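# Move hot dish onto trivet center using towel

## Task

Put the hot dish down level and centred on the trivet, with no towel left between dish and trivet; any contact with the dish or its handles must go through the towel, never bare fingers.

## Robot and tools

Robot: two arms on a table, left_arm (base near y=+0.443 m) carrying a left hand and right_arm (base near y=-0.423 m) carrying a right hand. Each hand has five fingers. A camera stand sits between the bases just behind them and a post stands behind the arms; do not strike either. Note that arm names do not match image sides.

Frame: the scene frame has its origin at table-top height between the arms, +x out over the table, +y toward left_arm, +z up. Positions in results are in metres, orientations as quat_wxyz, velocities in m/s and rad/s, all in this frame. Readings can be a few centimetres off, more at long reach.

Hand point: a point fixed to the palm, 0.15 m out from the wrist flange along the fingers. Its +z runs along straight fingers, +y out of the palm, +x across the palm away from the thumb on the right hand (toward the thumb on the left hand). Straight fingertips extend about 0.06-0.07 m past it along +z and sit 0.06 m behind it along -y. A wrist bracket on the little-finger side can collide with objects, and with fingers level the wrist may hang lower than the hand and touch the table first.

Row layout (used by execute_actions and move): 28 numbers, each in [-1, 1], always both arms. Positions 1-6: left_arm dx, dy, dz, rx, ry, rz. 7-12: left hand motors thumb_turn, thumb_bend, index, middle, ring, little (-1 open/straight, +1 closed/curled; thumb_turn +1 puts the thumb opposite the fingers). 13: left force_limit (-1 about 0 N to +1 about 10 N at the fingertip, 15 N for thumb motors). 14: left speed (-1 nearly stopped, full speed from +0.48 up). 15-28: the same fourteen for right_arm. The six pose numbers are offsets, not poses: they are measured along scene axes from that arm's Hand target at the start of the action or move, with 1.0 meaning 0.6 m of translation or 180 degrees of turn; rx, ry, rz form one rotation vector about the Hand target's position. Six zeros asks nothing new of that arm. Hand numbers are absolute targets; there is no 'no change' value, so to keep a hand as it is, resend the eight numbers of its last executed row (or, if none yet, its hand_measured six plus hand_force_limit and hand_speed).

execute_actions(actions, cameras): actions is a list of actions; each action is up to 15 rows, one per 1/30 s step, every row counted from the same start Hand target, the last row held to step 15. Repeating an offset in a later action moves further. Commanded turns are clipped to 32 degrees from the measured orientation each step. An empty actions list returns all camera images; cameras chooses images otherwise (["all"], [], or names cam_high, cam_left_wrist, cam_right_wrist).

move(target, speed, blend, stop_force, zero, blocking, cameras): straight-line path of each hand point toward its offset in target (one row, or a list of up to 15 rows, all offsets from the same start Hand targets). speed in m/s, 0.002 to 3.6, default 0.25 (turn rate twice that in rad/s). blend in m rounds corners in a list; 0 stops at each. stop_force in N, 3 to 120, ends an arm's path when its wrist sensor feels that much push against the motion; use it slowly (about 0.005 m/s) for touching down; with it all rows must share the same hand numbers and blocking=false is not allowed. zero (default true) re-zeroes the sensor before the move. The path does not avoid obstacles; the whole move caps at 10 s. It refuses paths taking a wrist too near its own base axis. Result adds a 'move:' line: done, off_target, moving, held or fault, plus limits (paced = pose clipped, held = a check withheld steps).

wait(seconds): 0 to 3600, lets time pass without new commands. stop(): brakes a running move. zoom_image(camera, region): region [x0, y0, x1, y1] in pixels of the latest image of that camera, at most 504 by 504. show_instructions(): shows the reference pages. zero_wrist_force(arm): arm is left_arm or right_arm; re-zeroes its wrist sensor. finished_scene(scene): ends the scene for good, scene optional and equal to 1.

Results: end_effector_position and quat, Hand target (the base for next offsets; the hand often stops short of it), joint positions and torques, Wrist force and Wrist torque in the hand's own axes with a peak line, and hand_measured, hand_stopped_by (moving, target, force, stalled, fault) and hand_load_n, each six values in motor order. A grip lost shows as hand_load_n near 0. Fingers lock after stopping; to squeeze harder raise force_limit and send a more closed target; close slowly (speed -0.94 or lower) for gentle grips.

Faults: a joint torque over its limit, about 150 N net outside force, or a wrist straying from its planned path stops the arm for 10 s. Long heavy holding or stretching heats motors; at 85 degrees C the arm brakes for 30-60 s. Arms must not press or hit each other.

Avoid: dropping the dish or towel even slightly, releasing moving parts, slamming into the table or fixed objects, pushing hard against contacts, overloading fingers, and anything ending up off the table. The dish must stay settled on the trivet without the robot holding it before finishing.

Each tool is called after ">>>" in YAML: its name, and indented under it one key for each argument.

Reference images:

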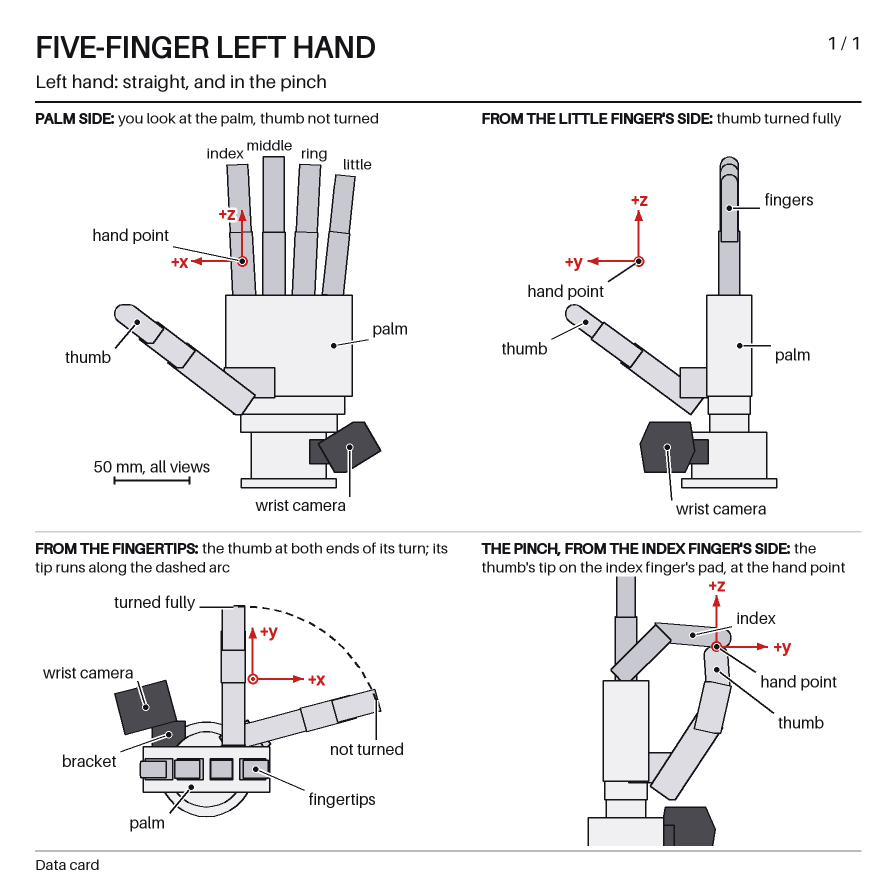

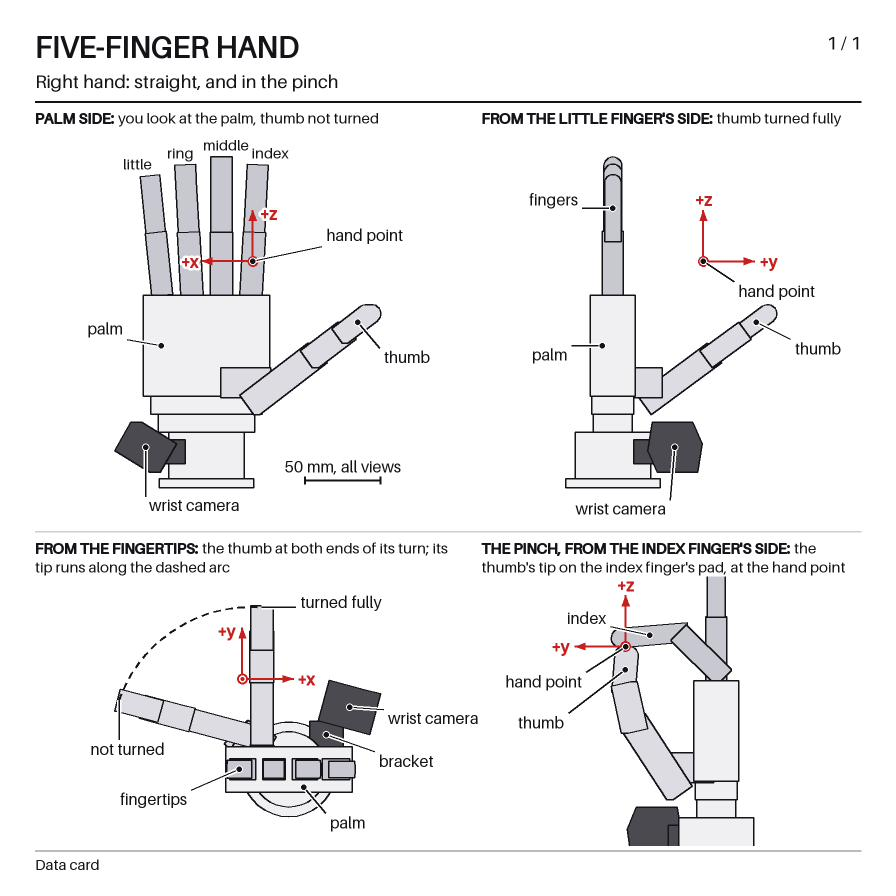

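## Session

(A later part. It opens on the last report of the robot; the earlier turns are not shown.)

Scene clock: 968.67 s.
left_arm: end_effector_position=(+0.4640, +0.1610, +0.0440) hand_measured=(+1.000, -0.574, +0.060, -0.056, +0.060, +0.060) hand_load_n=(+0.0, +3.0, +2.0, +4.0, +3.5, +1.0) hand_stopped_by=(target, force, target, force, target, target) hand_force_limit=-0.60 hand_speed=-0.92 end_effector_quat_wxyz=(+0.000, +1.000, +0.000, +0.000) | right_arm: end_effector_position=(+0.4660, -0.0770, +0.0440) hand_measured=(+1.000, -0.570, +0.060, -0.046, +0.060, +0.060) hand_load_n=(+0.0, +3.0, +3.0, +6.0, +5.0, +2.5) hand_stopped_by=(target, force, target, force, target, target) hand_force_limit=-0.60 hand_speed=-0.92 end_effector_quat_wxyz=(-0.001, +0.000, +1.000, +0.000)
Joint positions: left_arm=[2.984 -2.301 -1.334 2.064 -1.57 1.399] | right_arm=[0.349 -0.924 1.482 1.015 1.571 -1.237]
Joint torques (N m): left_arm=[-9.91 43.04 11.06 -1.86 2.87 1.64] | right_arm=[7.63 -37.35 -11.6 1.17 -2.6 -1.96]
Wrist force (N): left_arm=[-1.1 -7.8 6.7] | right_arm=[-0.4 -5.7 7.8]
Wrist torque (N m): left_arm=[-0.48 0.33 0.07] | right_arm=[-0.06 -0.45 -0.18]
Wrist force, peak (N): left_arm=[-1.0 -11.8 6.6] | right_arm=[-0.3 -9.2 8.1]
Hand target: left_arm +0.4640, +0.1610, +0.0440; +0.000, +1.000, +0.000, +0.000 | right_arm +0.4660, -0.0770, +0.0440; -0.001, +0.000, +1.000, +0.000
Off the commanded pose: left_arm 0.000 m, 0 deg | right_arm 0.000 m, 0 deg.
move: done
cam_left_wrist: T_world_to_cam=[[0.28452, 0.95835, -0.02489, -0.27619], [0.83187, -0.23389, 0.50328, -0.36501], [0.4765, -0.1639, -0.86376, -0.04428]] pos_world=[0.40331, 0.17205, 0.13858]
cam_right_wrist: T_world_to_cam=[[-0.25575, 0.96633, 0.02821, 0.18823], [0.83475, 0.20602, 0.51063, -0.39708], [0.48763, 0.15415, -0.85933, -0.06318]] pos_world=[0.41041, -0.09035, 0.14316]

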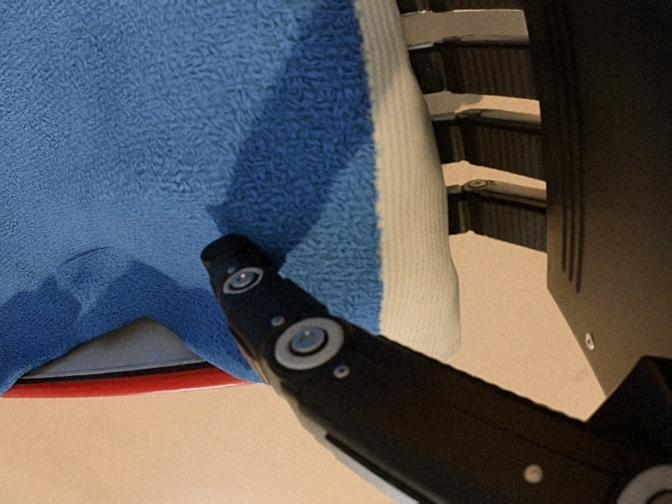

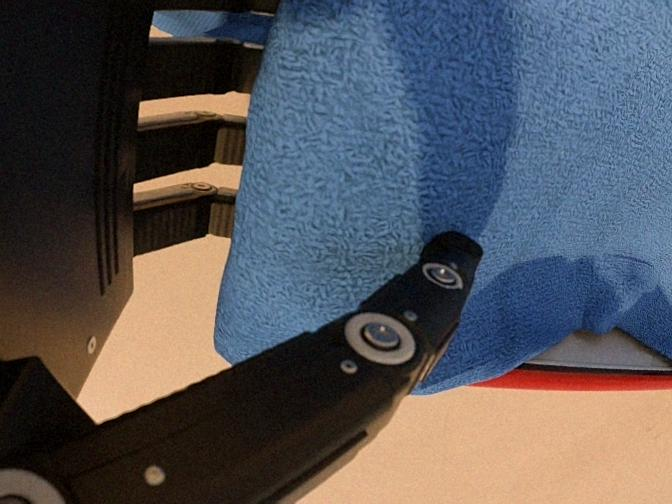

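>>> move:
  target: [0,0,0.0333,0,0,0,1,-0.5,0.06,0.06,0.06,0.06,-0.6,-0.92,0,0,0.0333,0,0,0,1,-0.5,0.06,0.06,0.06,0.06,-0.6,-0.92]
  speed: 0.02
  cameras: ["all"]

Scene clock: 977.47 s.
left_arm: end_effector_position=(+0.4640, +0.1610, +0.0641) hand_measured=(+1.000, -0.574, +0.060, -0.056, +0.060, +0.060) hand_load_n=(+0.0, +3.0, +2.5, +4.0, +3.5, +1.5) hand_stopped_by=(target, force, target, force, target, target) hand_force_limit=-0.60 hand_speed=-0.92 end_effector_quat_wxyz=(+0.000, +1.000, +0.000, +0.000) | right_arm: end_effector_position=(+0.4660, -0.0770, +0.0642) hand_measured=(+1.000, -0.570, +0.060, -0.046, +0.060, +0.060) hand_load_n=(+0.0, +3.0, +2.5, +5.5, +4.5, +2.5) hand_stopped_by=(target, force, target, force, target, target) hand_force_limit=-0.60 hand_speed=-0.92 end_effector_quat_wxyz=(-0.001, +0.000, +1.000, +0.000)
Joint positions: left_arm=[2.984 -2.279 -1.316 2.024 -1.57 1.399] | right_arm=[0.349 -0.948 1.465 1.056 1.571 -1.237]
Joint torques (N m): left_arm=[-5.93 43.07 13.41 -1.6 2.93 1.67] | right_arm=[7.51 -39.67 -13.76 0.26 -3.08 -1.77]
Wrist force (N): left_arm=[-1.0 -8.6 6.7] | right_arm=[-0.4 -6.2 7.8]
Wrist torque (N m): left_arm=[-0.57 0.33 0.09] | right_arm=[-0.12 -0.46 -0.18]
Wrist force, peak (N): left_arm=[-1.1 -8.7 7.0] | right_arm=[-0.5 -6.4 8.1]
Hand target: left_arm +0.4640, +0.1610, +0.0640; +0.000, +1.000, +0.000, +0.000 | right_arm +0.4660, -0.0770, +0.0640; -0.001, +0.000, +1.000, +0.000
Off the commanded pose: left_arm 0.000 m, 0 deg | right_arm 0.000 m, 0 deg.
move: done
cam_left_wrist: T_world_to_cam=[[0.28459, 0.95832, -0.02496, -0.27573], [0.83182, -0.23391, 0.50335, -0.37519], [0.47653, -0.16401, -0.86372, -0.02696]] pos_world=[0.40341, 0.17205, 0.15868]
cam_right_wrist: T_world_to_cam=[[-0.25575, 0.96633, 0.02821, 0.18766], [0.83475, 0.20602, 0.51063, -0.4074], [0.48763, 0.15415, -0.85933, -0.04582]] pos_world=[0.41041, -0.09035, 0.16336]

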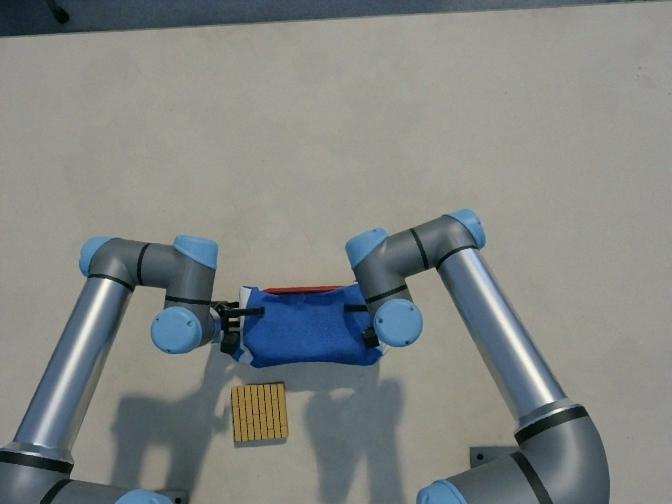

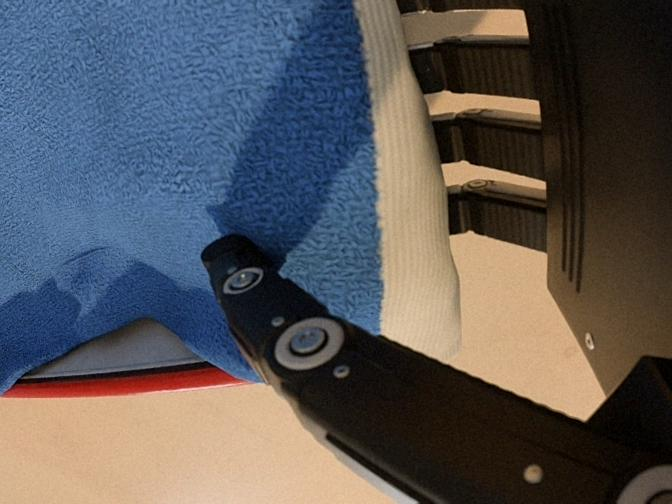

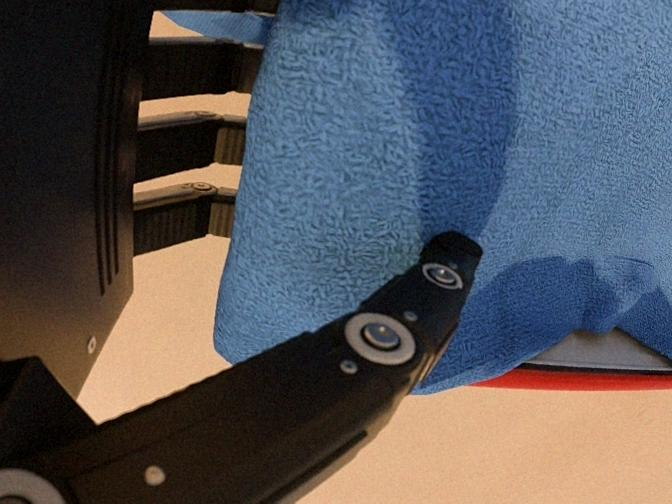

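>>> move:
  target: [0,0,0.1,0,0,0,1,-0.5,0.06,0.06,0.06,0.06,-0.6,-0.92,0,0,0.1,0,0,0,1,-0.5,0.06,0.06,0.06,0.06,-0.6,-0.92]
  speed: 0.03
  cameras: ["all"]

Scene clock: 1001.13 s.
left_arm: end_effector_position=(+0.4640, +0.1610, +0.1242) hand_measured=(+1.000, -0.574, +0.060, -0.056, +0.060, +0.060) hand_load_n=(+0.0, +3.0, +2.0, +3.5, +3.5, +1.5) hand_stopped_by=(target, force, target, force, target, target) hand_force_limit=-0.60 hand_speed=-0.92 end_effector_quat_wxyz=(+0.000, +1.000, +0.000, +0.000) end_effector_velocity=(+0.001, +0.000, -0.001) end_effector_angular_velocity=(-0.001, -0.002, +0.001) | right_arm: end_effector_position=(+0.4660, -0.0770, +0.1243) hand_measured=(+1.000, -0.570, +0.060, -0.046, +0.060, +0.060) hand_load_n=(+0.0, +3.0, +2.5, +5.5, +4.5, +2.5) hand_stopped_by=(target, force, target, force, target, target) hand_force_limit=-0.60 hand_speed=-0.92 end_effector_quat_wxyz=(-0.001, +0.000, +1.000, +0.000) end_effector_velocity=(+0.001, +0.000, -0.002) end_effector_angular_velocity=(+0.000, -0.004, -0.001)
Joint positions: left_arm=[2.984 -2.223 -1.248 1.9 -1.57 1.399] | right_arm=[0.349 -1.011 1.398 1.185 1.571 -1.237]
Joint velocities: left_arm=[0 -0.001 -0.002 0.005 0 0] | right_arm=[-0.001 0.001 0.003 -0.007 0.001 0]
Joint torques (N m): left_arm=[-0.48 40.71 9.93 -1.11 3.3 1.42] | right_arm=[6.95 -36.56 -11.94 -0.05 -3.61 -1.5]
Wrist force (N): left_arm=[-0.8 -9.3 6.8] | right_arm=[-0.3 -7.4 8.0]
Wrist torque (N m): left_arm=[-0.65 0.30 0.13] | right_arm=[-0.23 -0.43 -0.22]
Wrist force, peak (N): left_arm=[-1.0 -9.1 7.2] | right_arm=[-0.3 -7.4 8.0]
Hand target: left_arm +0.4640, +0.1610, +0.1240; +0.000, +1.000, +0.000, +0.000 | right_arm +0.4660, -0.0770, +0.1240; -0.001, +0.000, +1.000, +0.000
Off the commanded pose: left_arm 0.000 m, 0 deg | right_arm 0.000 m, 0 deg.
move: done
cam_left_wrist: T_world_to_cam=[[0.28458, 0.95833, -0.02493, -0.27423], [0.83178, -0.2339, 0.50342, -0.4054], [0.47661, -0.164, -0.86368, 0.02482]] pos_world=[0.40341, 0.17205, 0.21868]
cam_right_wrist: T_world_to_cam=[[-0.25574, 0.96633, 0.02819, 0.18597], [0.83471, 0.20601, 0.51071, -0.43804], [0.48771, 0.15414, -0.85929, 0.0057]] pos_world=[0.41041, -0.09035, 0.22336]

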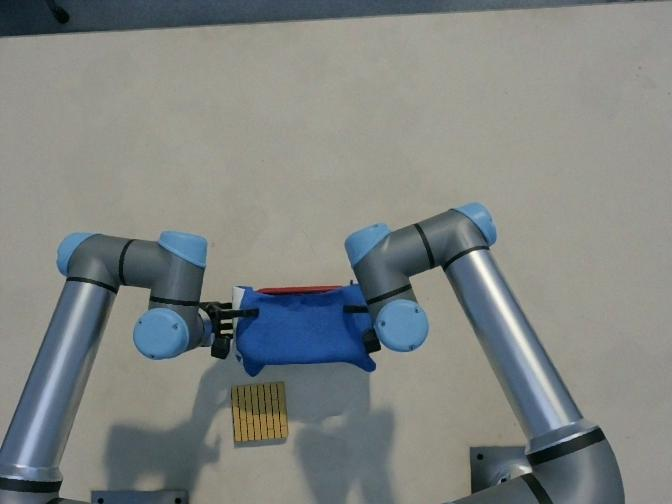

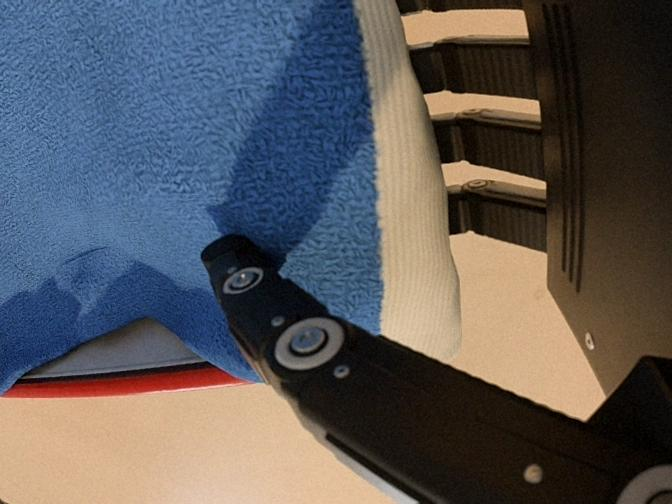

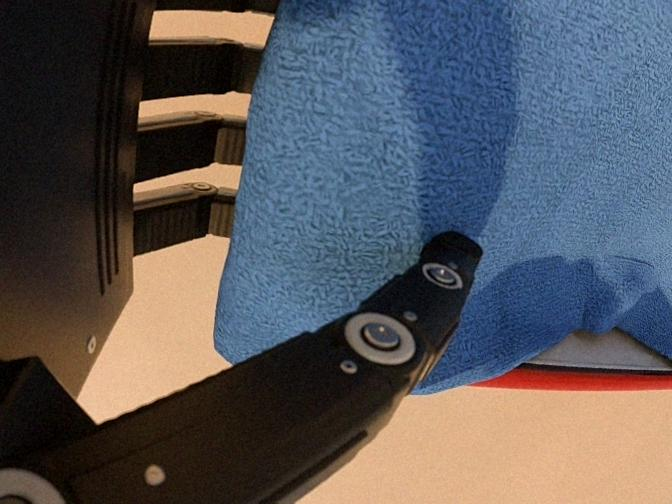

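>>> move:
  target: [-0.3433,0.18,0,0,0,0,1,-0.5,0.06,0.06,0.06,0.06,-0.6,-0.92,-0.3433,0.18,0,0,0,0,1,-0.5,0.06,0.06,0.06,0.06,-0.6,-0.92]
  speed: 0.05
  cameras: ["all"]

Scene clock: 1011.83 s.
left_arm: end_effector_position=(+0.2581, +0.2691, +0.1240) hand_measured=(+1.000, -0.574, +0.060, -0.056, +0.060, +0.060) hand_load_n=(+0.0, +3.0, +2.0, +3.0, +3.5, +1.5) hand_stopped_by=(target, force, target, force, target, target) hand_force_limit=-0.60 hand_speed=-0.92 end_effector_quat_wxyz=(+0.000, +1.000, +0.000, +0.000) | right_arm: end_effector_position=(+0.2600, +0.0310, +0.1240) hand_measured=(+1.000, -0.570, +0.060, -0.046, +0.060, +0.060) hand_load_n=(+0.0, +3.0, +2.5, +5.0, +4.5, +2.5) hand_stopped_by=(target, force, target, force, target, target) hand_force_limit=-0.60 hand_speed=-0.92 end_effector_quat_wxyz=(-0.001, +0.000, +1.000, +0.000) end_effector_velocity=(+0.000, -0.001, -0.001) end_effector_angular_velocity=(+0.000, +0.002, +0.004)
Joint positions: left_arm=[3.224 -1.696 -2.012 2.138 -1.57 1.639] | right_arm=[0.79 -1.143 1.606 1.11 1.57 -0.796]
Joint velocities: left_arm=[within noise] | right_arm=[-0.002 0 0.002 -0.001 -0.001 -0.006]
Joint torques (N m): left_arm=[-9.71 15.1 23.86 -4.56 3.55 -2.23] | right_arm=[-7.73 -44.62 -20.25 0.18 -1.76 -3.03]
Wrist force (N): left_arm=[-1.1 -5.7 6.6] | right_arm=[-0.4 -4.4 8.4]
Wrist torque (N m): left_arm=[-0.34 0.32 -0.14] | right_arm=[-0.08 -0.47 -0.08]
Wrist force, peak (N): left_arm=[-0.7 -9.5 7.1] | right_arm=[-0.1 -7.5 8.3]
Hand target: left_arm +0.2580, +0.2690, +0.1240; +0.000, +1.000, +0.000, +0.000 | right_arm +0.2601, +0.0310, +0.1240; -0.001, +0.000, +1.000, +0.000
Off the commanded pose: left_arm 0.000 m, 0 deg | right_arm 0.000 m, 0 deg.
move: done
cam_left_wrist: T_world_to_cam=[[0.28453, 0.95835, -0.02485, -0.31913], [0.83179, -0.2339, 0.5034, -0.20869], [0.47662, -0.1639, -0.8637, 0.14052]] pos_world=[0.19741, 0.28005, 0.21848]
cam_right_wrist: T_world_to_cam=[[-0.25565, 0.96636, 0.02827, 0.02889], [0.83481, 0.20591, 0.51059, -0.28822], [0.48759, 0.15413, -0.85936, 0.08939]] pos_world=[0.20441, 0.01765, 0.22316]

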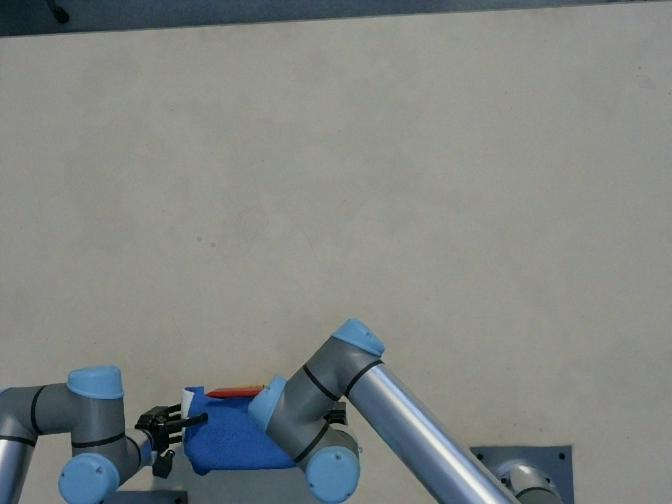

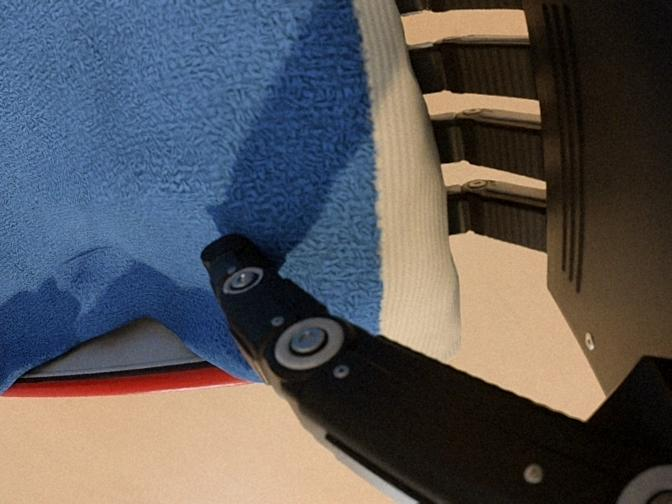

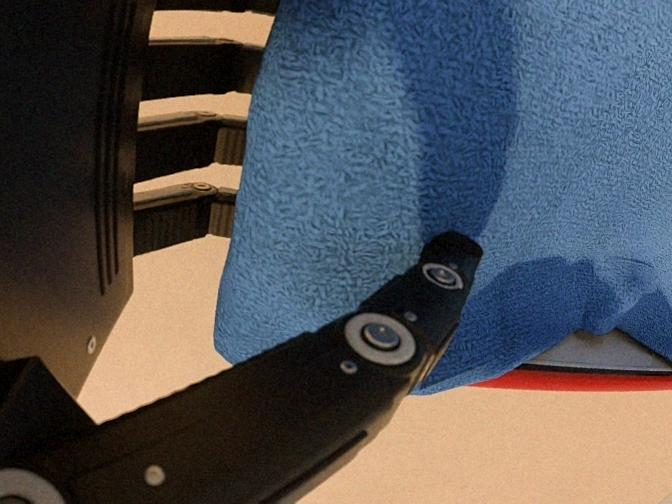

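>>> zoom_image:
  camera: "cam_high"
  region: [140, 360, 380, 504]

Scaled by 2.100 from the camera's image (finer frame: 960x720).

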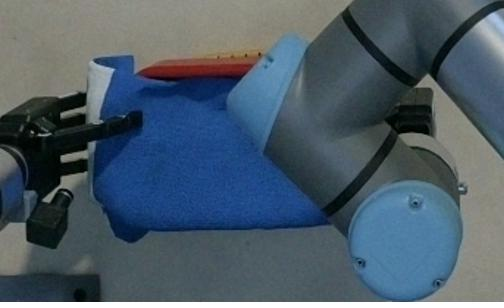

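>>> move:
  target: [0,0,-0.075,0,0,0,1,-0.5,0.06,0.06,0.06,0.06,-0.6,-0.92,0,0,-0.075,0,0,0,1,-0.5,0.06,0.06,0.06,0.06,-0.6,-0.92]
  speed: 0.03
  cameras: ["all"]

>>> zoom_image:
  camera: "cam_high"
  region: [140, 360, 380, 504]

Scene clock: 1028.33 s.
left_arm: end_effector_position=(+0.2579, +0.2690, +0.0788) hand_measured=(+1.000, -0.574, +0.060, -0.056, +0.060, +0.060) hand_load_n=(+0.0, +3.5, +2.0, +3.5, +3.5, +1.0) hand_stopped_by=(target, force, target, force, target, target) hand_force_limit=-0.60 hand_speed=-0.92 end_effector_quat_wxyz=(+0.000, +1.000, +0.000, +0.000) end_effector_velocity=(-0.001, +0.000, +0.002) end_effector_angular_velocity=(+0.000, +0.002, +0.000) | right_arm: end_effector_position=(+0.2600, +0.0310, +0.0788) hand_measured=(+1.000, -0.570, +0.060, -0.046, +0.060, +0.060) hand_load_n=(+0.0, +3.5, +2.5, +5.0, +4.5, +2.5) hand_stopped_by=(target, force, target, force, target, target) hand_force_limit=-0.60 hand_speed=-0.92 end_effector_quat_wxyz=(-0.001, +0.000, +1.000, +0.000) end_effector_velocity=(-0.001, -0.001, +0.001) end_effector_angular_velocity=(-0.003, +0.002, -0.001)
Joint positions: left_arm=[3.224 -1.767 -2.07 2.265 -1.57 1.639] | right_arm=[0.79 -1.091 1.657 1.006 1.57 -0.797]
Joint velocities: left_arm=[0 0.003 0.001 -0.007 0 0] | right_arm=[0 -0.002 -0.001 0.007 0 0.001]
Joint torques (N m): left_arm=[-7.24 31.33 22.42 -4.94 2.22 -1.43] | right_arm=[-7.67 -51.49 -23.69 4.67 0.48 -2.73]
Wrist force (N): left_arm=[-0.9 -5.9 6.5] | right_arm=[-0.5 -4.3 8.0]
Wrist torque (N m): left_arm=[-0.38 0.30 -0.11] | right_arm=[-0.05 -0.47 -0.07]
Wrist force, peak (N): left_arm=[-0.9 -6.8 6.8] | right_arm=[-0.4 -4.6 8.9]
Hand target: left_arm +0.2580, +0.2690, +0.0790; +0.000, +1.000, +0.000, +0.000 | right_arm +0.2601, +0.0310, +0.0790; -0.001, +0.000, +1.000, +0.000
Off the commanded pose: left_arm 0.000 m, 0 deg | right_arm 0.000 m, 0 deg.
move: done
cam_left_wrist: T_world_to_cam=[[0.28456, 0.95833, -0.02504, -0.32019], [0.83197, -0.2339, 0.50311, -0.18588], [0.47629, -0.164, -0.86386, 0.10173]] pos_world=[0.19731, 0.28005, 0.17338]
cam_right_wrist: T_world_to_cam=[[-0.2557, 0.96635, 0.02813, 0.03021], [0.83479, 0.20603, 0.51057, -0.26514], [0.4876, 0.15404, -0.85937, 0.05055]] pos_world=[0.20441, 0.01765, 0.17796]

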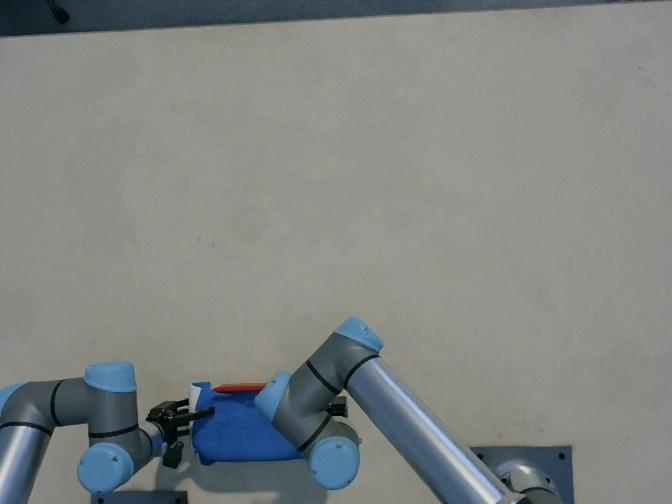

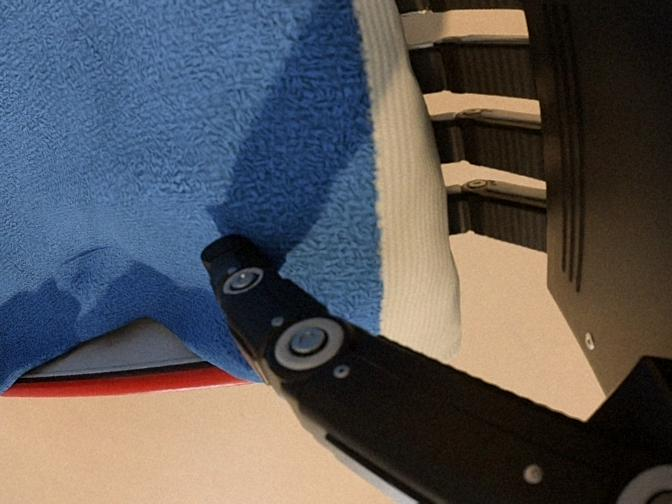

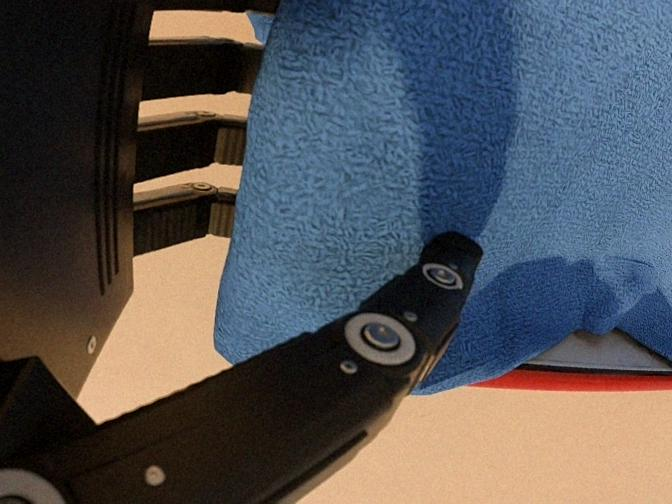

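Scaled by 2.100 from the camera's image (finer frame: 960x720).

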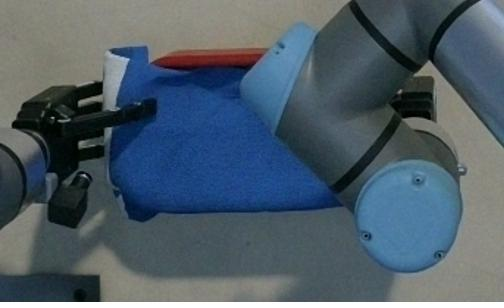

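>>> zoom_image:
  camera: "cam_high"
  region: [180, 370, 280, 430]

Scaled by 5.040 from the camera's image (finer frame: 960x720).

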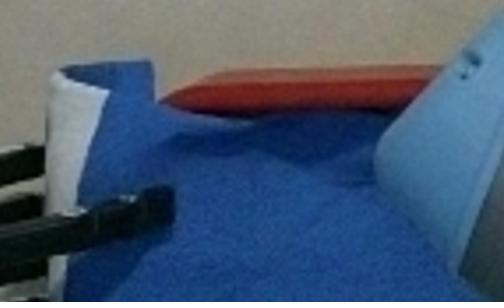

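>>> move:
  target: [0,0,-0.0383,0,0,0,1,-0.5,0.06,0.06,0.06,0.06,-0.6,-0.92,0,0,-0.0383,0,0,0,1,-0.5,0.06,0.06,0.06,0.06,-0.6,-0.92]
  speed: 0.006
  stop_force: 4
  cameras: ["all"]

Scene clock: 1054.23 s.
left_arm: end_effector_position=(+0.2580, +0.2690, +0.0607) hand_measured=(+1.000, -0.574, +0.060, -0.056, +0.060, +0.060) hand_load_n=(+0.0, +4.0, +1.0, +2.5, +2.5, +0.5) hand_stopped_by=(target, force, target, force, target, target) hand_force_limit=-0.60 hand_speed=-0.92 end_effector_quat_wxyz=(+0.000, +1.000, +0.000, +0.000) | right_arm: end_effector_position=(+0.2601, +0.0310, +0.0604) hand_measured=(+1.000, -0.570, +0.060, -0.046, +0.060, +0.060) hand_load_n=(+0.0, +3.5, +1.5, +4.5, +3.5, +1.5) hand_stopped_by=(target, force, target, force, target, target) hand_force_limit=-0.60 hand_speed=-0.92 end_effector_quat_wxyz=(-0.001, +0.000, +1.000, +0.000)
Joint positions: left_arm=[3.224 -1.799 -2.089 2.317 -1.57 1.639] | right_arm=[0.79 -1.067 1.675 0.964 1.57 -0.797]
Joint torques (N m): left_arm=[-7.69 29.86 20.22 -4.24 0.33 -1.77] | right_arm=[-7.02 -49.62 -22.66 4.32 -2.74 -1.84]
Wrist force (N): left_arm=[-1.0 -6.0 1.7] | right_arm=[-1.0 -5.8 3.8]
Wrist torque (N m): left_arm=[-0.29 0.19 -0.11] | right_arm=[-0.07 -0.31 -0.12]
Wrist force, peak (N): left_arm=[-1.2 -7.0 6.7] | right_arm=[-0.5 -4.4 8.7]
Hand target: left_arm +0.2580, +0.2690, +0.0607; +0.000, +1.000, +0.000, +0.000 (not the last commanded pose) | right_arm +0.2601, +0.0310, +0.0604; -0.001, +0.000, +1.000, +0.000 (not the last commanded pose)
Off the commanded pose: left_arm 0.005 m, 0 deg | right_arm 0.004 m, 0 deg.
move: contact (left_arm, right_arm)
cam_left_wrist: T_world_to_cam=[[0.28453, 0.95834, -0.02492, -0.32066], [0.83191, -0.23391, 0.50321, -0.17678], [0.47642, -0.16391, -0.8638, 0.08603]] pos_world=[0.19731, 0.28005, 0.15528]
cam_right_wrist: T_world_to_cam=[[-0.25575, 0.96633, 0.02821, 0.03072], [0.83478, 0.20603, 0.51059, -0.25575], [0.48759, 0.15413, -0.85936, 0.03473]] pos_world=[0.20441, 0.01765, 0.15956]

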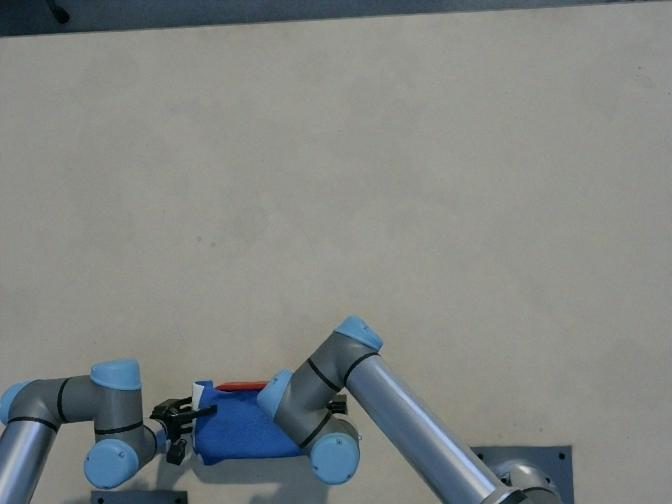

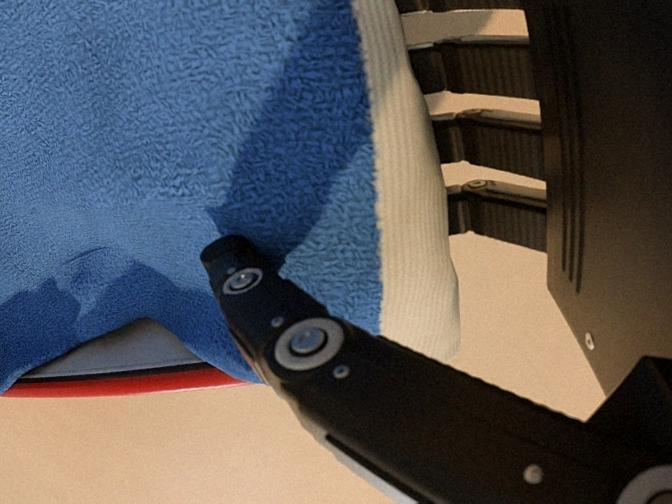

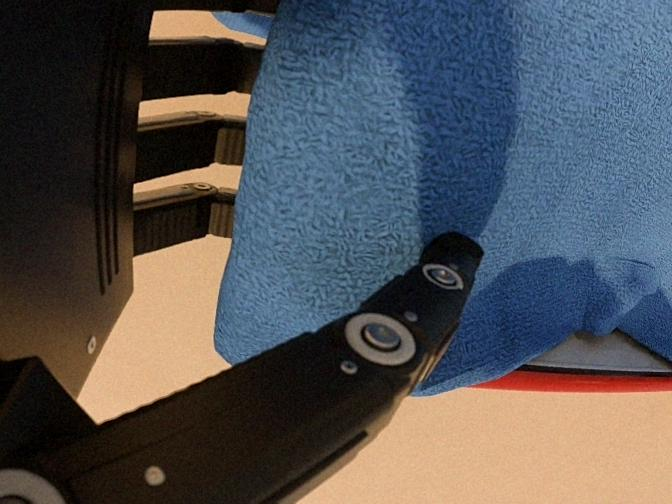

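>>> move:
  target: [0,0,-0.0015,0,0,0,1,-0.5,0.06,0.06,0.06,0.06,-0.6,-0.92,0,0,-0.0025,0,0,0,1,-0.5,0.06,0.06,0.06,0.06,-0.6,-0.92]
  speed: 0.004
  stop_force: 4

>>> zoom_image:
  camera: "cam_high"
  region: [140, 360, 380, 504]

Scene clock: 1059.80 s.
left_arm: end_effector_position=(+0.2581, +0.2690, +0.0602) hand_measured=(+1.000, -0.574, +0.060, -0.056, +0.060, +0.060) hand_load_n=(+0.0, +5.0, +0.5, +2.0, +1.5, +0.0) hand_stopped_by=(target, force, target, force, target, target) hand_force_limit=-0.60 hand_speed=-0.92 end_effector_quat_wxyz=(+0.000, +1.000, +0.000, +0.000) | right_arm: end_effector_position=(+0.2601, +0.0310, +0.0599) hand_measured=(+1.000, -0.570, +0.060, -0.046, +0.060, +0.060) hand_load_n=(+0.0, +4.0, +1.0, +3.5, +2.5, +0.5) hand_stopped_by=(target, force, target, force, target, target) hand_force_limit=-0.60 hand_speed=-0.92 end_effector_quat_wxyz=(-0.001, +0.000, +1.000, +0.000)
Joint positions: left_arm=[3.224 -1.8 -2.089 2.319 -1.57 1.639] | right_arm=[0.79 -1.066 1.675 0.963 1.57 -0.797]
Joint torques (N m): left_arm=[-7.64 28.79 19.52 -3.79 0.3 -1.37] | right_arm=[-7.03 -47.87 -22.92 3.75 -2.88 -1.82]
Wrist force (N): left_arm=[-1.4 -6.2 -2.1] | right_arm=[-0.1 -7.4 0.3]
Wrist torque (N m): left_arm=[-0.18 0.07 -0.11] | right_arm=[-0.06 -0.24 -0.15]
Wrist force, peak (N): left_arm=[-1.3 -6.3 -2.7] | right_arm=[-0.2 -7.8 0.0]
Hand target: left_arm +0.2581, +0.2690, +0.0602; +0.000, +1.000, +0.000, +0.000 | right_arm +0.2601, +0.0310, +0.0599; -0.001, +0.000, +1.000, +0.000 (not the last commanded pose)
Off the commanded pose: left_arm 0.000 m, 0 deg | right_arm 0.001 m, 0 deg.
move: contact (left_arm, right_arm)

Scaled by 2.100 from the camera's image (finer frame: 960x720).
This view is cut from an older image: the scene may have changed since it was taken.

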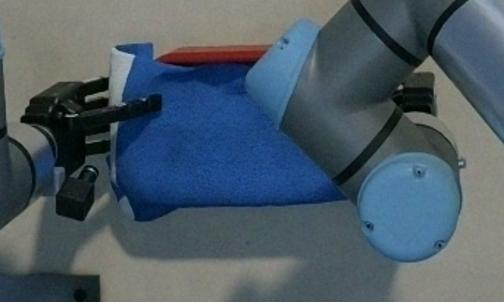

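>>> move:
  target: [0,0,0,0,0,0,1,-1,0.06,0.06,0.06,0.06,-0.6,-0.8,0,0,0,0,0,0,1,-1,0.06,0.06,0.06,0.06,-0.6,-0.8]
  speed: 0.01
  cameras: ["cam_left_wrist","cam_right_wrist"]

Scene clock: 1069.23 s.
left_arm: end_effector_position=(+0.2581, +0.2690, +0.0602) hand_measured=(+1.000, -1.000, +0.060, -0.056, +0.060, +0.060) hand_load_n=(+0.0, -0.5, +0.5, +2.0, +1.5, +0.0) hand_stopped_by=(target, target, target, force, target, target) hand_force_limit=-0.60 hand_speed=-0.80 end_effector_quat_wxyz=(+0.000, +1.000, +0.000, +0.000) | right_arm: end_effector_position=(+0.2601, +0.0310, +0.0599) hand_measured=(+1.000, -1.000, +0.060, -0.046, +0.060, +0.060) hand_load_n=(+0.0, +0.0, +0.5, +3.5, +3.0, +1.0) hand_stopped_by=(target, target, target, force, target, target) hand_force_limit=-0.60 hand_speed=-0.80 end_effector_quat_wxyz=(-0.001, +0.000, +1.000, +0.000)
Joint positions: left_arm=[3.224 -1.8 -2.089 2.319 -1.57 1.639] | right_arm=[0.79 -1.066 1.675 0.963 1.57 -0.797]
Joint torques (N m): left_arm=[-7.6 28.45 19.24 -3.6 1.22 -1.37] | right_arm=[-4.81 -48.06 -22.36 3.25 -2.84 -1.7]
Wrist force (N): left_arm=[-1.1 -10.8 0.6] | right_arm=[-0.4 -9.9 3.0]
Wrist torque (N m): left_arm=[-0.63 0.13 -0.03] | right_arm=[-0.27 -0.29 -0.20]
Wrist force, peak (N): left_arm=[-1.2 -11.2 1.2] | right_arm=[-0.2 -10.0 3.5]
Hand target: left_arm +0.2581, +0.2690, +0.0602; +0.000, +1.000, +0.000, +0.000 | right_arm +0.2601, +0.0310, +0.0599; -0.001, +0.000, +1.000, +0.000
Off the commanded pose: left_arm 0.000 m, 0 deg | right_arm 0.000 m, 0 deg.
move: done
cam_left_wrist: T_world_to_cam=[[0.28453, 0.95835, -0.02485, -0.32071], [0.83179, -0.2339, 0.5034, -0.17662], [0.47662, -0.1639, -0.8637, 0.0855]] pos_world=[0.19741, 0.28005, 0.15478]
cam_right_wrist: T_world_to_cam=[[-0.25572, 0.96634, 0.02829, 0.03062], [0.83465, 0.20592, 0.51084, -0.25552], [0.48782, 0.15424, -0.85921, 0.03421]] pos_world=[0.20441, 0.01775, 0.15906]

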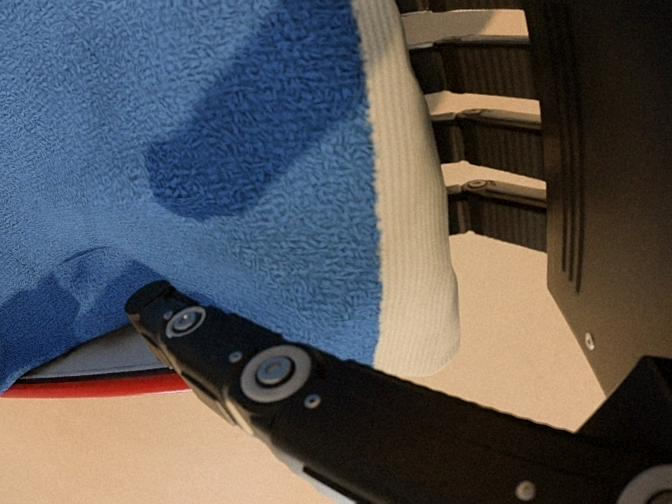

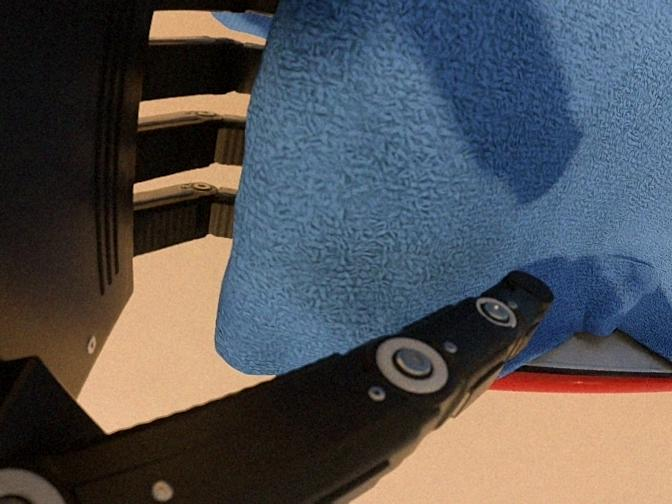

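>>> move:
  target: [0,0,0,0,0,0,1,-1,-0.15,-0.15,-0.15,-0.15,-0.6,-0.85,0,0,0,0,0,0,1,-1,-0.15,-0.15,-0.15,-0.15,-0.6,-0.85]
  speed: 0.01
  cameras: ["all"]

Scene clock: 1078.37 s.
left_arm: end_effector_position=(+0.2581, +0.2690, +0.0602) hand_measured=(+1.000, -1.000, -0.150, -0.150, -0.150, -0.150) hand_load_n=(-0.5, +0.0, +0.0, +0.0, +0.0, +0.0) hand_stopped_by=(target, target, target, target, target, target) hand_force_limit=-0.60 hand_speed=-0.85 end_effector_quat_wxyz=(+0.000, +1.000, +0.000, +0.000) | right_arm: end_effector_position=(+0.2601, +0.0311, +0.0599) hand_measured=(+1.000, -1.000, -0.150, -0.150, -0.150, -0.150) hand_load_n=(+0.0, +0.0, +0.0, +0.0, +0.0, -0.5) hand_stopped_by=(target, target, target, target, target, target) hand_force_limit=-0.60 hand_speed=-0.85 end_effector_quat_wxyz=(-0.001, +0.000, +1.000, +0.000)
Joint positions: left_arm=[3.224 -1.8 -2.089 2.319 -1.57 1.639] | right_arm=[0.79 -1.066 1.675 0.963 1.57 -0.797]
Joint torques (N m): left_arm=[-7.99 28.68 19.25 -3.48 -0.39 -1.31] | right_arm=[-3.98 -48.12 -17.79 2.81 0.02 -1.88]
Wrist force (N): left_arm=[-1.1 0.2 0.2] | right_arm=[-0.2 0.5 1.7]
Wrist torque (N m): left_arm=[0.05 0.10 -0.30] | right_arm=[0.11 -0.25 0.06]
Wrist force, peak (N): left_arm=[-1.2 -11.3 0.9] | right_arm=[-0.2 -9.9 3.8]
Hand target: left_arm +0.2581, +0.2690, +0.0602; +0.000, +1.000, +0.000, +0.000 | right_arm +0.2601, +0.0310, +0.0599; -0.001, +0.000, +1.000, +0.000
Off the commanded pose: left_arm 0.000 m, 0 deg | right_arm 0.000 m, 0 deg.
move: done
cam_left_wrist: T_world_to_cam=[[0.28458, 0.95833, -0.02494, -0.3207], [0.83178, -0.2339, 0.50342, -0.17662], [0.47661, -0.164, -0.86368, 0.08552]] pos_world=[0.19741, 0.28005, 0.15478]
cam_right_wrist: T_world_to_cam=[[-0.25577, 0.96632, 0.02837, 0.03062], [0.83464, 0.20591, 0.51086, -0.25553], [0.48781, 0.15434, -0.8592, 0.03421]] pos_world=[0.20441, 0.01775, 0.15906]

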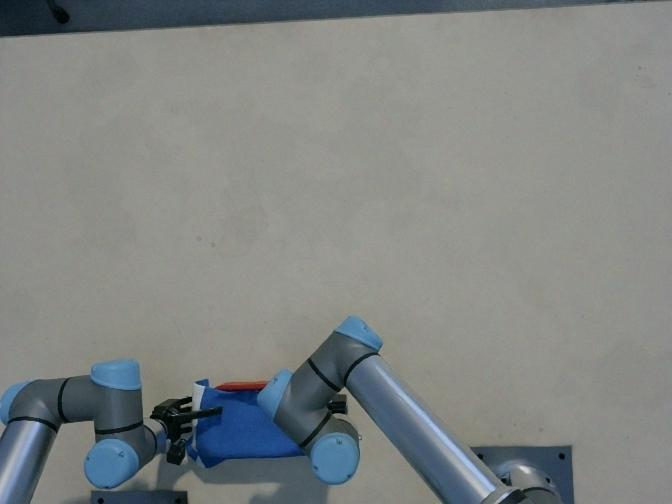

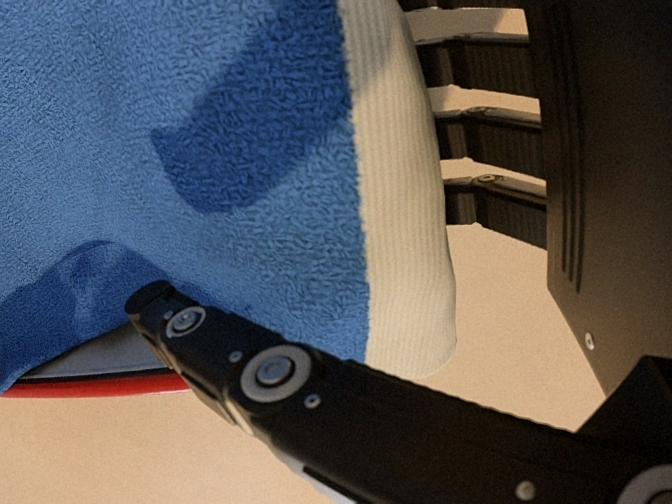

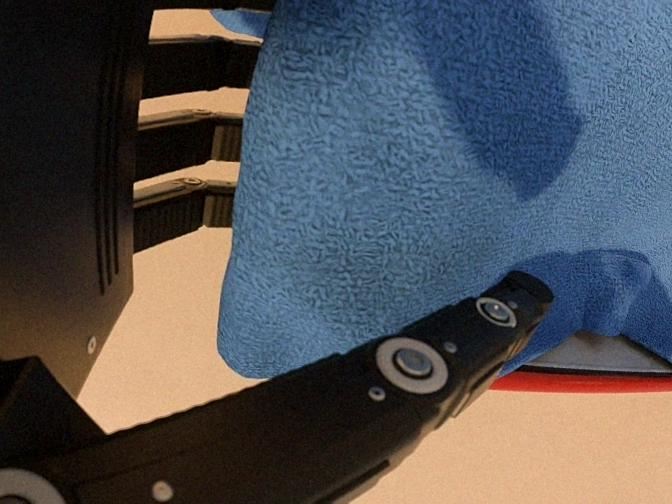

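>>> move:
  target: [0,0,0.0067,0,0,0,1,-1,-0.15,-0.15,-0.15,-0.15,-0.6,-0.85,0,0,0.0067,0,0,0,1,-1,-0.15,-0.15,-0.15,-0.15,-0.6,-0.85]
  speed: 0.01
  stop_force: 4

>>> move:
  target: [0,0,0,0,0,0,-1,-1,-0.15,-0.15,-0.15,-0.15,-0.6,-0.6,0,0,0,0,0,0,-1,-1,-0.15,-0.15,-0.15,-0.15,-0.6,-0.6]
  speed: 0.01
  cameras: ["all"]

Scene clock: 1089.63 s.
left_arm: end_effector_position=(+0.2581, +0.2690, +0.0642) hand_measured=(+1.000, -1.000, -0.150, -0.150, -0.150, -0.150) hand_load_n=(+0.0, +0.0, +0.0, +0.0, +0.0, +0.0) hand_stopped_by=(target, target, target, target, target, target) hand_force_limit=-0.60 hand_speed=-0.85 end_effector_quat_wxyz=(+0.000, +1.000, +0.000, +0.000) | right_arm: end_effector_position=(+0.2601, +0.0311, +0.0640) hand_measured=(+1.000, -1.000, -0.150, -0.150, -0.150, -0.150) hand_load_n=(+0.0, +0.0, +0.0, +0.0, +0.0, +0.0) hand_stopped_by=(target, target, target, target, target, target) hand_force_limit=-0.60 hand_speed=-0.85 end_effector_quat_wxyz=(-0.001, +0.000, +1.000, +0.000)
Joint positions: left_arm=[3.224 -1.793 -2.085 2.307 -1.57 1.639] | right_arm=[0.79 -1.071 1.672 0.972 1.57 -0.797]
Joint torques (N m): left_arm=[-7.8 14.22 5.26 -1.27 -1.36 -1.32] | right_arm=[-3.51 -26.71 -8.21 -0.02 1.58 -1.9]
Wrist force (N): left_arm=[-1.1 0.1 0.2] | right_arm=[-0.4 0.5 1.8]
Wrist torque (N m): left_arm=[0.03 0.10 -0.30] | right_arm=[0.11 -0.22 0.05]
Wrist force, peak (N): left_arm=[-1.3 0.5 0.5] | right_arm=[-0.4 0.7 2.0]
Hand target: left_arm +0.2581, +0.2690, +0.0642; +0.000, +1.000, +0.000, +0.000 | right_arm +0.2601, +0.0310, +0.0640; -0.001, +0.000, +1.000, +0.000
Off the commanded pose: left_arm 0.000 m, 0 deg | right_arm 0.000 m, 0 deg.
move: done

Scene clock: 1092.50 s.
left_arm: end_effector_position=(+0.2581, +0.2690, +0.0642) hand_measured=(-1.000, -1.000, -0.150, -0.150, -0.150, -0.150) hand_load_n=(+0.0, +0.0, +0.0, +0.0, +0.0, +0.0) hand_stopped_by=(target, target, target, target, target, target) hand_force_limit=-0.60 hand_speed=-0.60 end_effector_quat_wxyz=(+0.000, +1.000, +0.000, +0.000) | right_arm: end_effector_position=(+0.2601, +0.0310, +0.0640) hand_measured=(-1.000, -1.000, -0.150, -0.150, -0.150, -0.150) hand_load_n=(+0.0, +0.0, +0.0, +0.5, +0.0, +0.0) hand_stopped_by=(target, target, target, target, target, target) hand_force_limit=-0.60 hand_speed=-0.60 end_effector_quat_wxyz=(-0.001, +0.000, +1.000, +0.000)
Joint positions: left_arm=[3.224 -1.793 -2.085 2.307 -1.57 1.639] | right_arm=[0.79 -1.071 1.672 0.972 1.57 -0.797]
Joint torques (N m): left_arm=[-7.62 14.29 4.69 -1.31 -1.46 -1.31] | right_arm=[-2.42 -27.29 -8.26 -0.16 1.63 -1.8]
Wrist force (N): left_arm=[-1.3 0.2 0.5] | right_arm=[-0.1 0.5 2.0]
Wrist torque (N m): left_arm=[0.03 0.13 -0.31] | right_arm=[0.09 -0.26 0.07]
Wrist force, peak (N): left_arm=[-1.4 0.0 0.4] | right_arm=[-0.5 0.4 2.1]
Hand target: left_arm +0.2581, +0.2690, +0.0642; +0.000, +1.000, +0.000, +0.000 | right_arm +0.2601, +0.0310, +0.0640; -0.001, +0.000, +1.000, +0.000
Off the commanded pose: left_arm 0.000 m, 0 deg | right_arm 0.000 m, 0 deg.
move: done
cam_left_wrist: T_world_to_cam=[[0.28453, 0.95835, -0.02485, -0.32061], [0.83179, -0.2339, 0.5034, -0.17863], [0.47662, -0.1639, -0.8637, 0.08895]] pos_world=[0.19741, 0.28005, 0.15878]
cam_right_wrist: T_world_to_cam=[[-0.25572, 0.96634, 0.02829, 0.03051], [0.83465, 0.20592, 0.51084, -0.25757], [0.48782, 0.15424, -0.85921, 0.03765]] pos_world=[0.20441, 0.01775, 0.16306]

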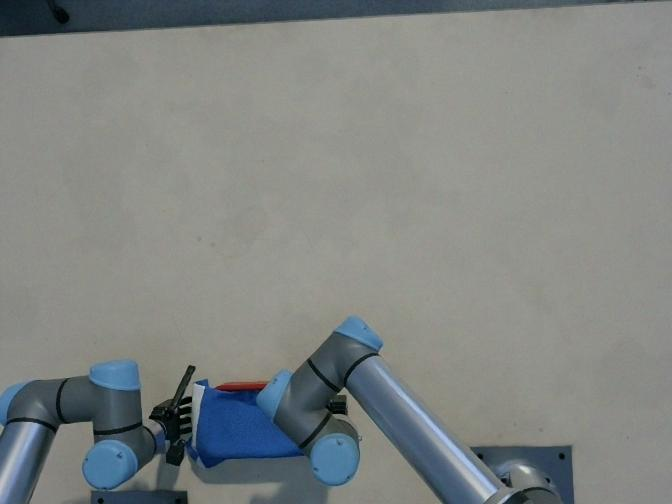

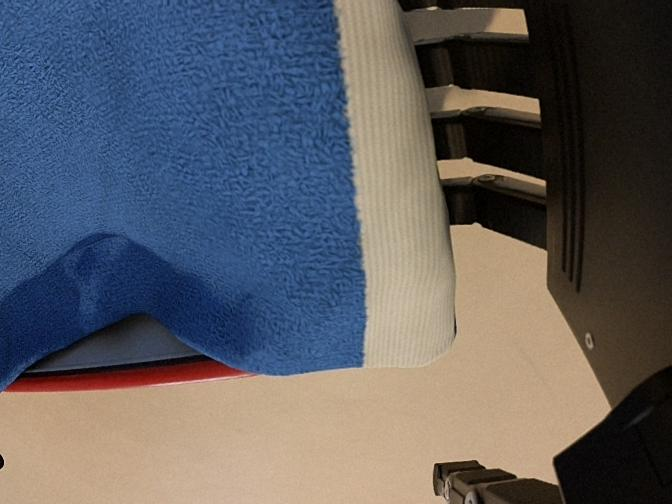

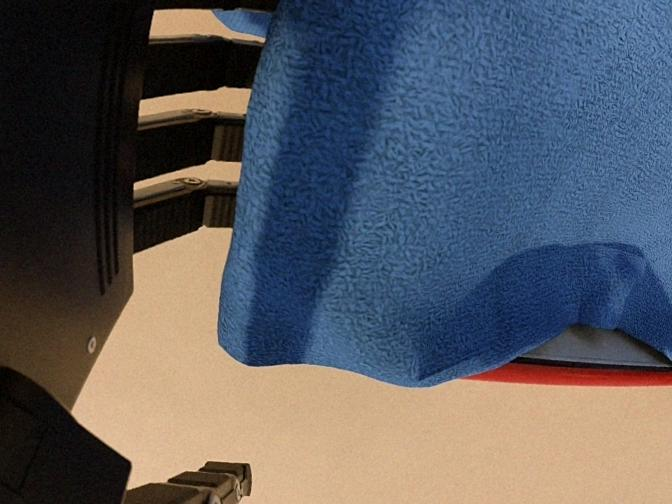

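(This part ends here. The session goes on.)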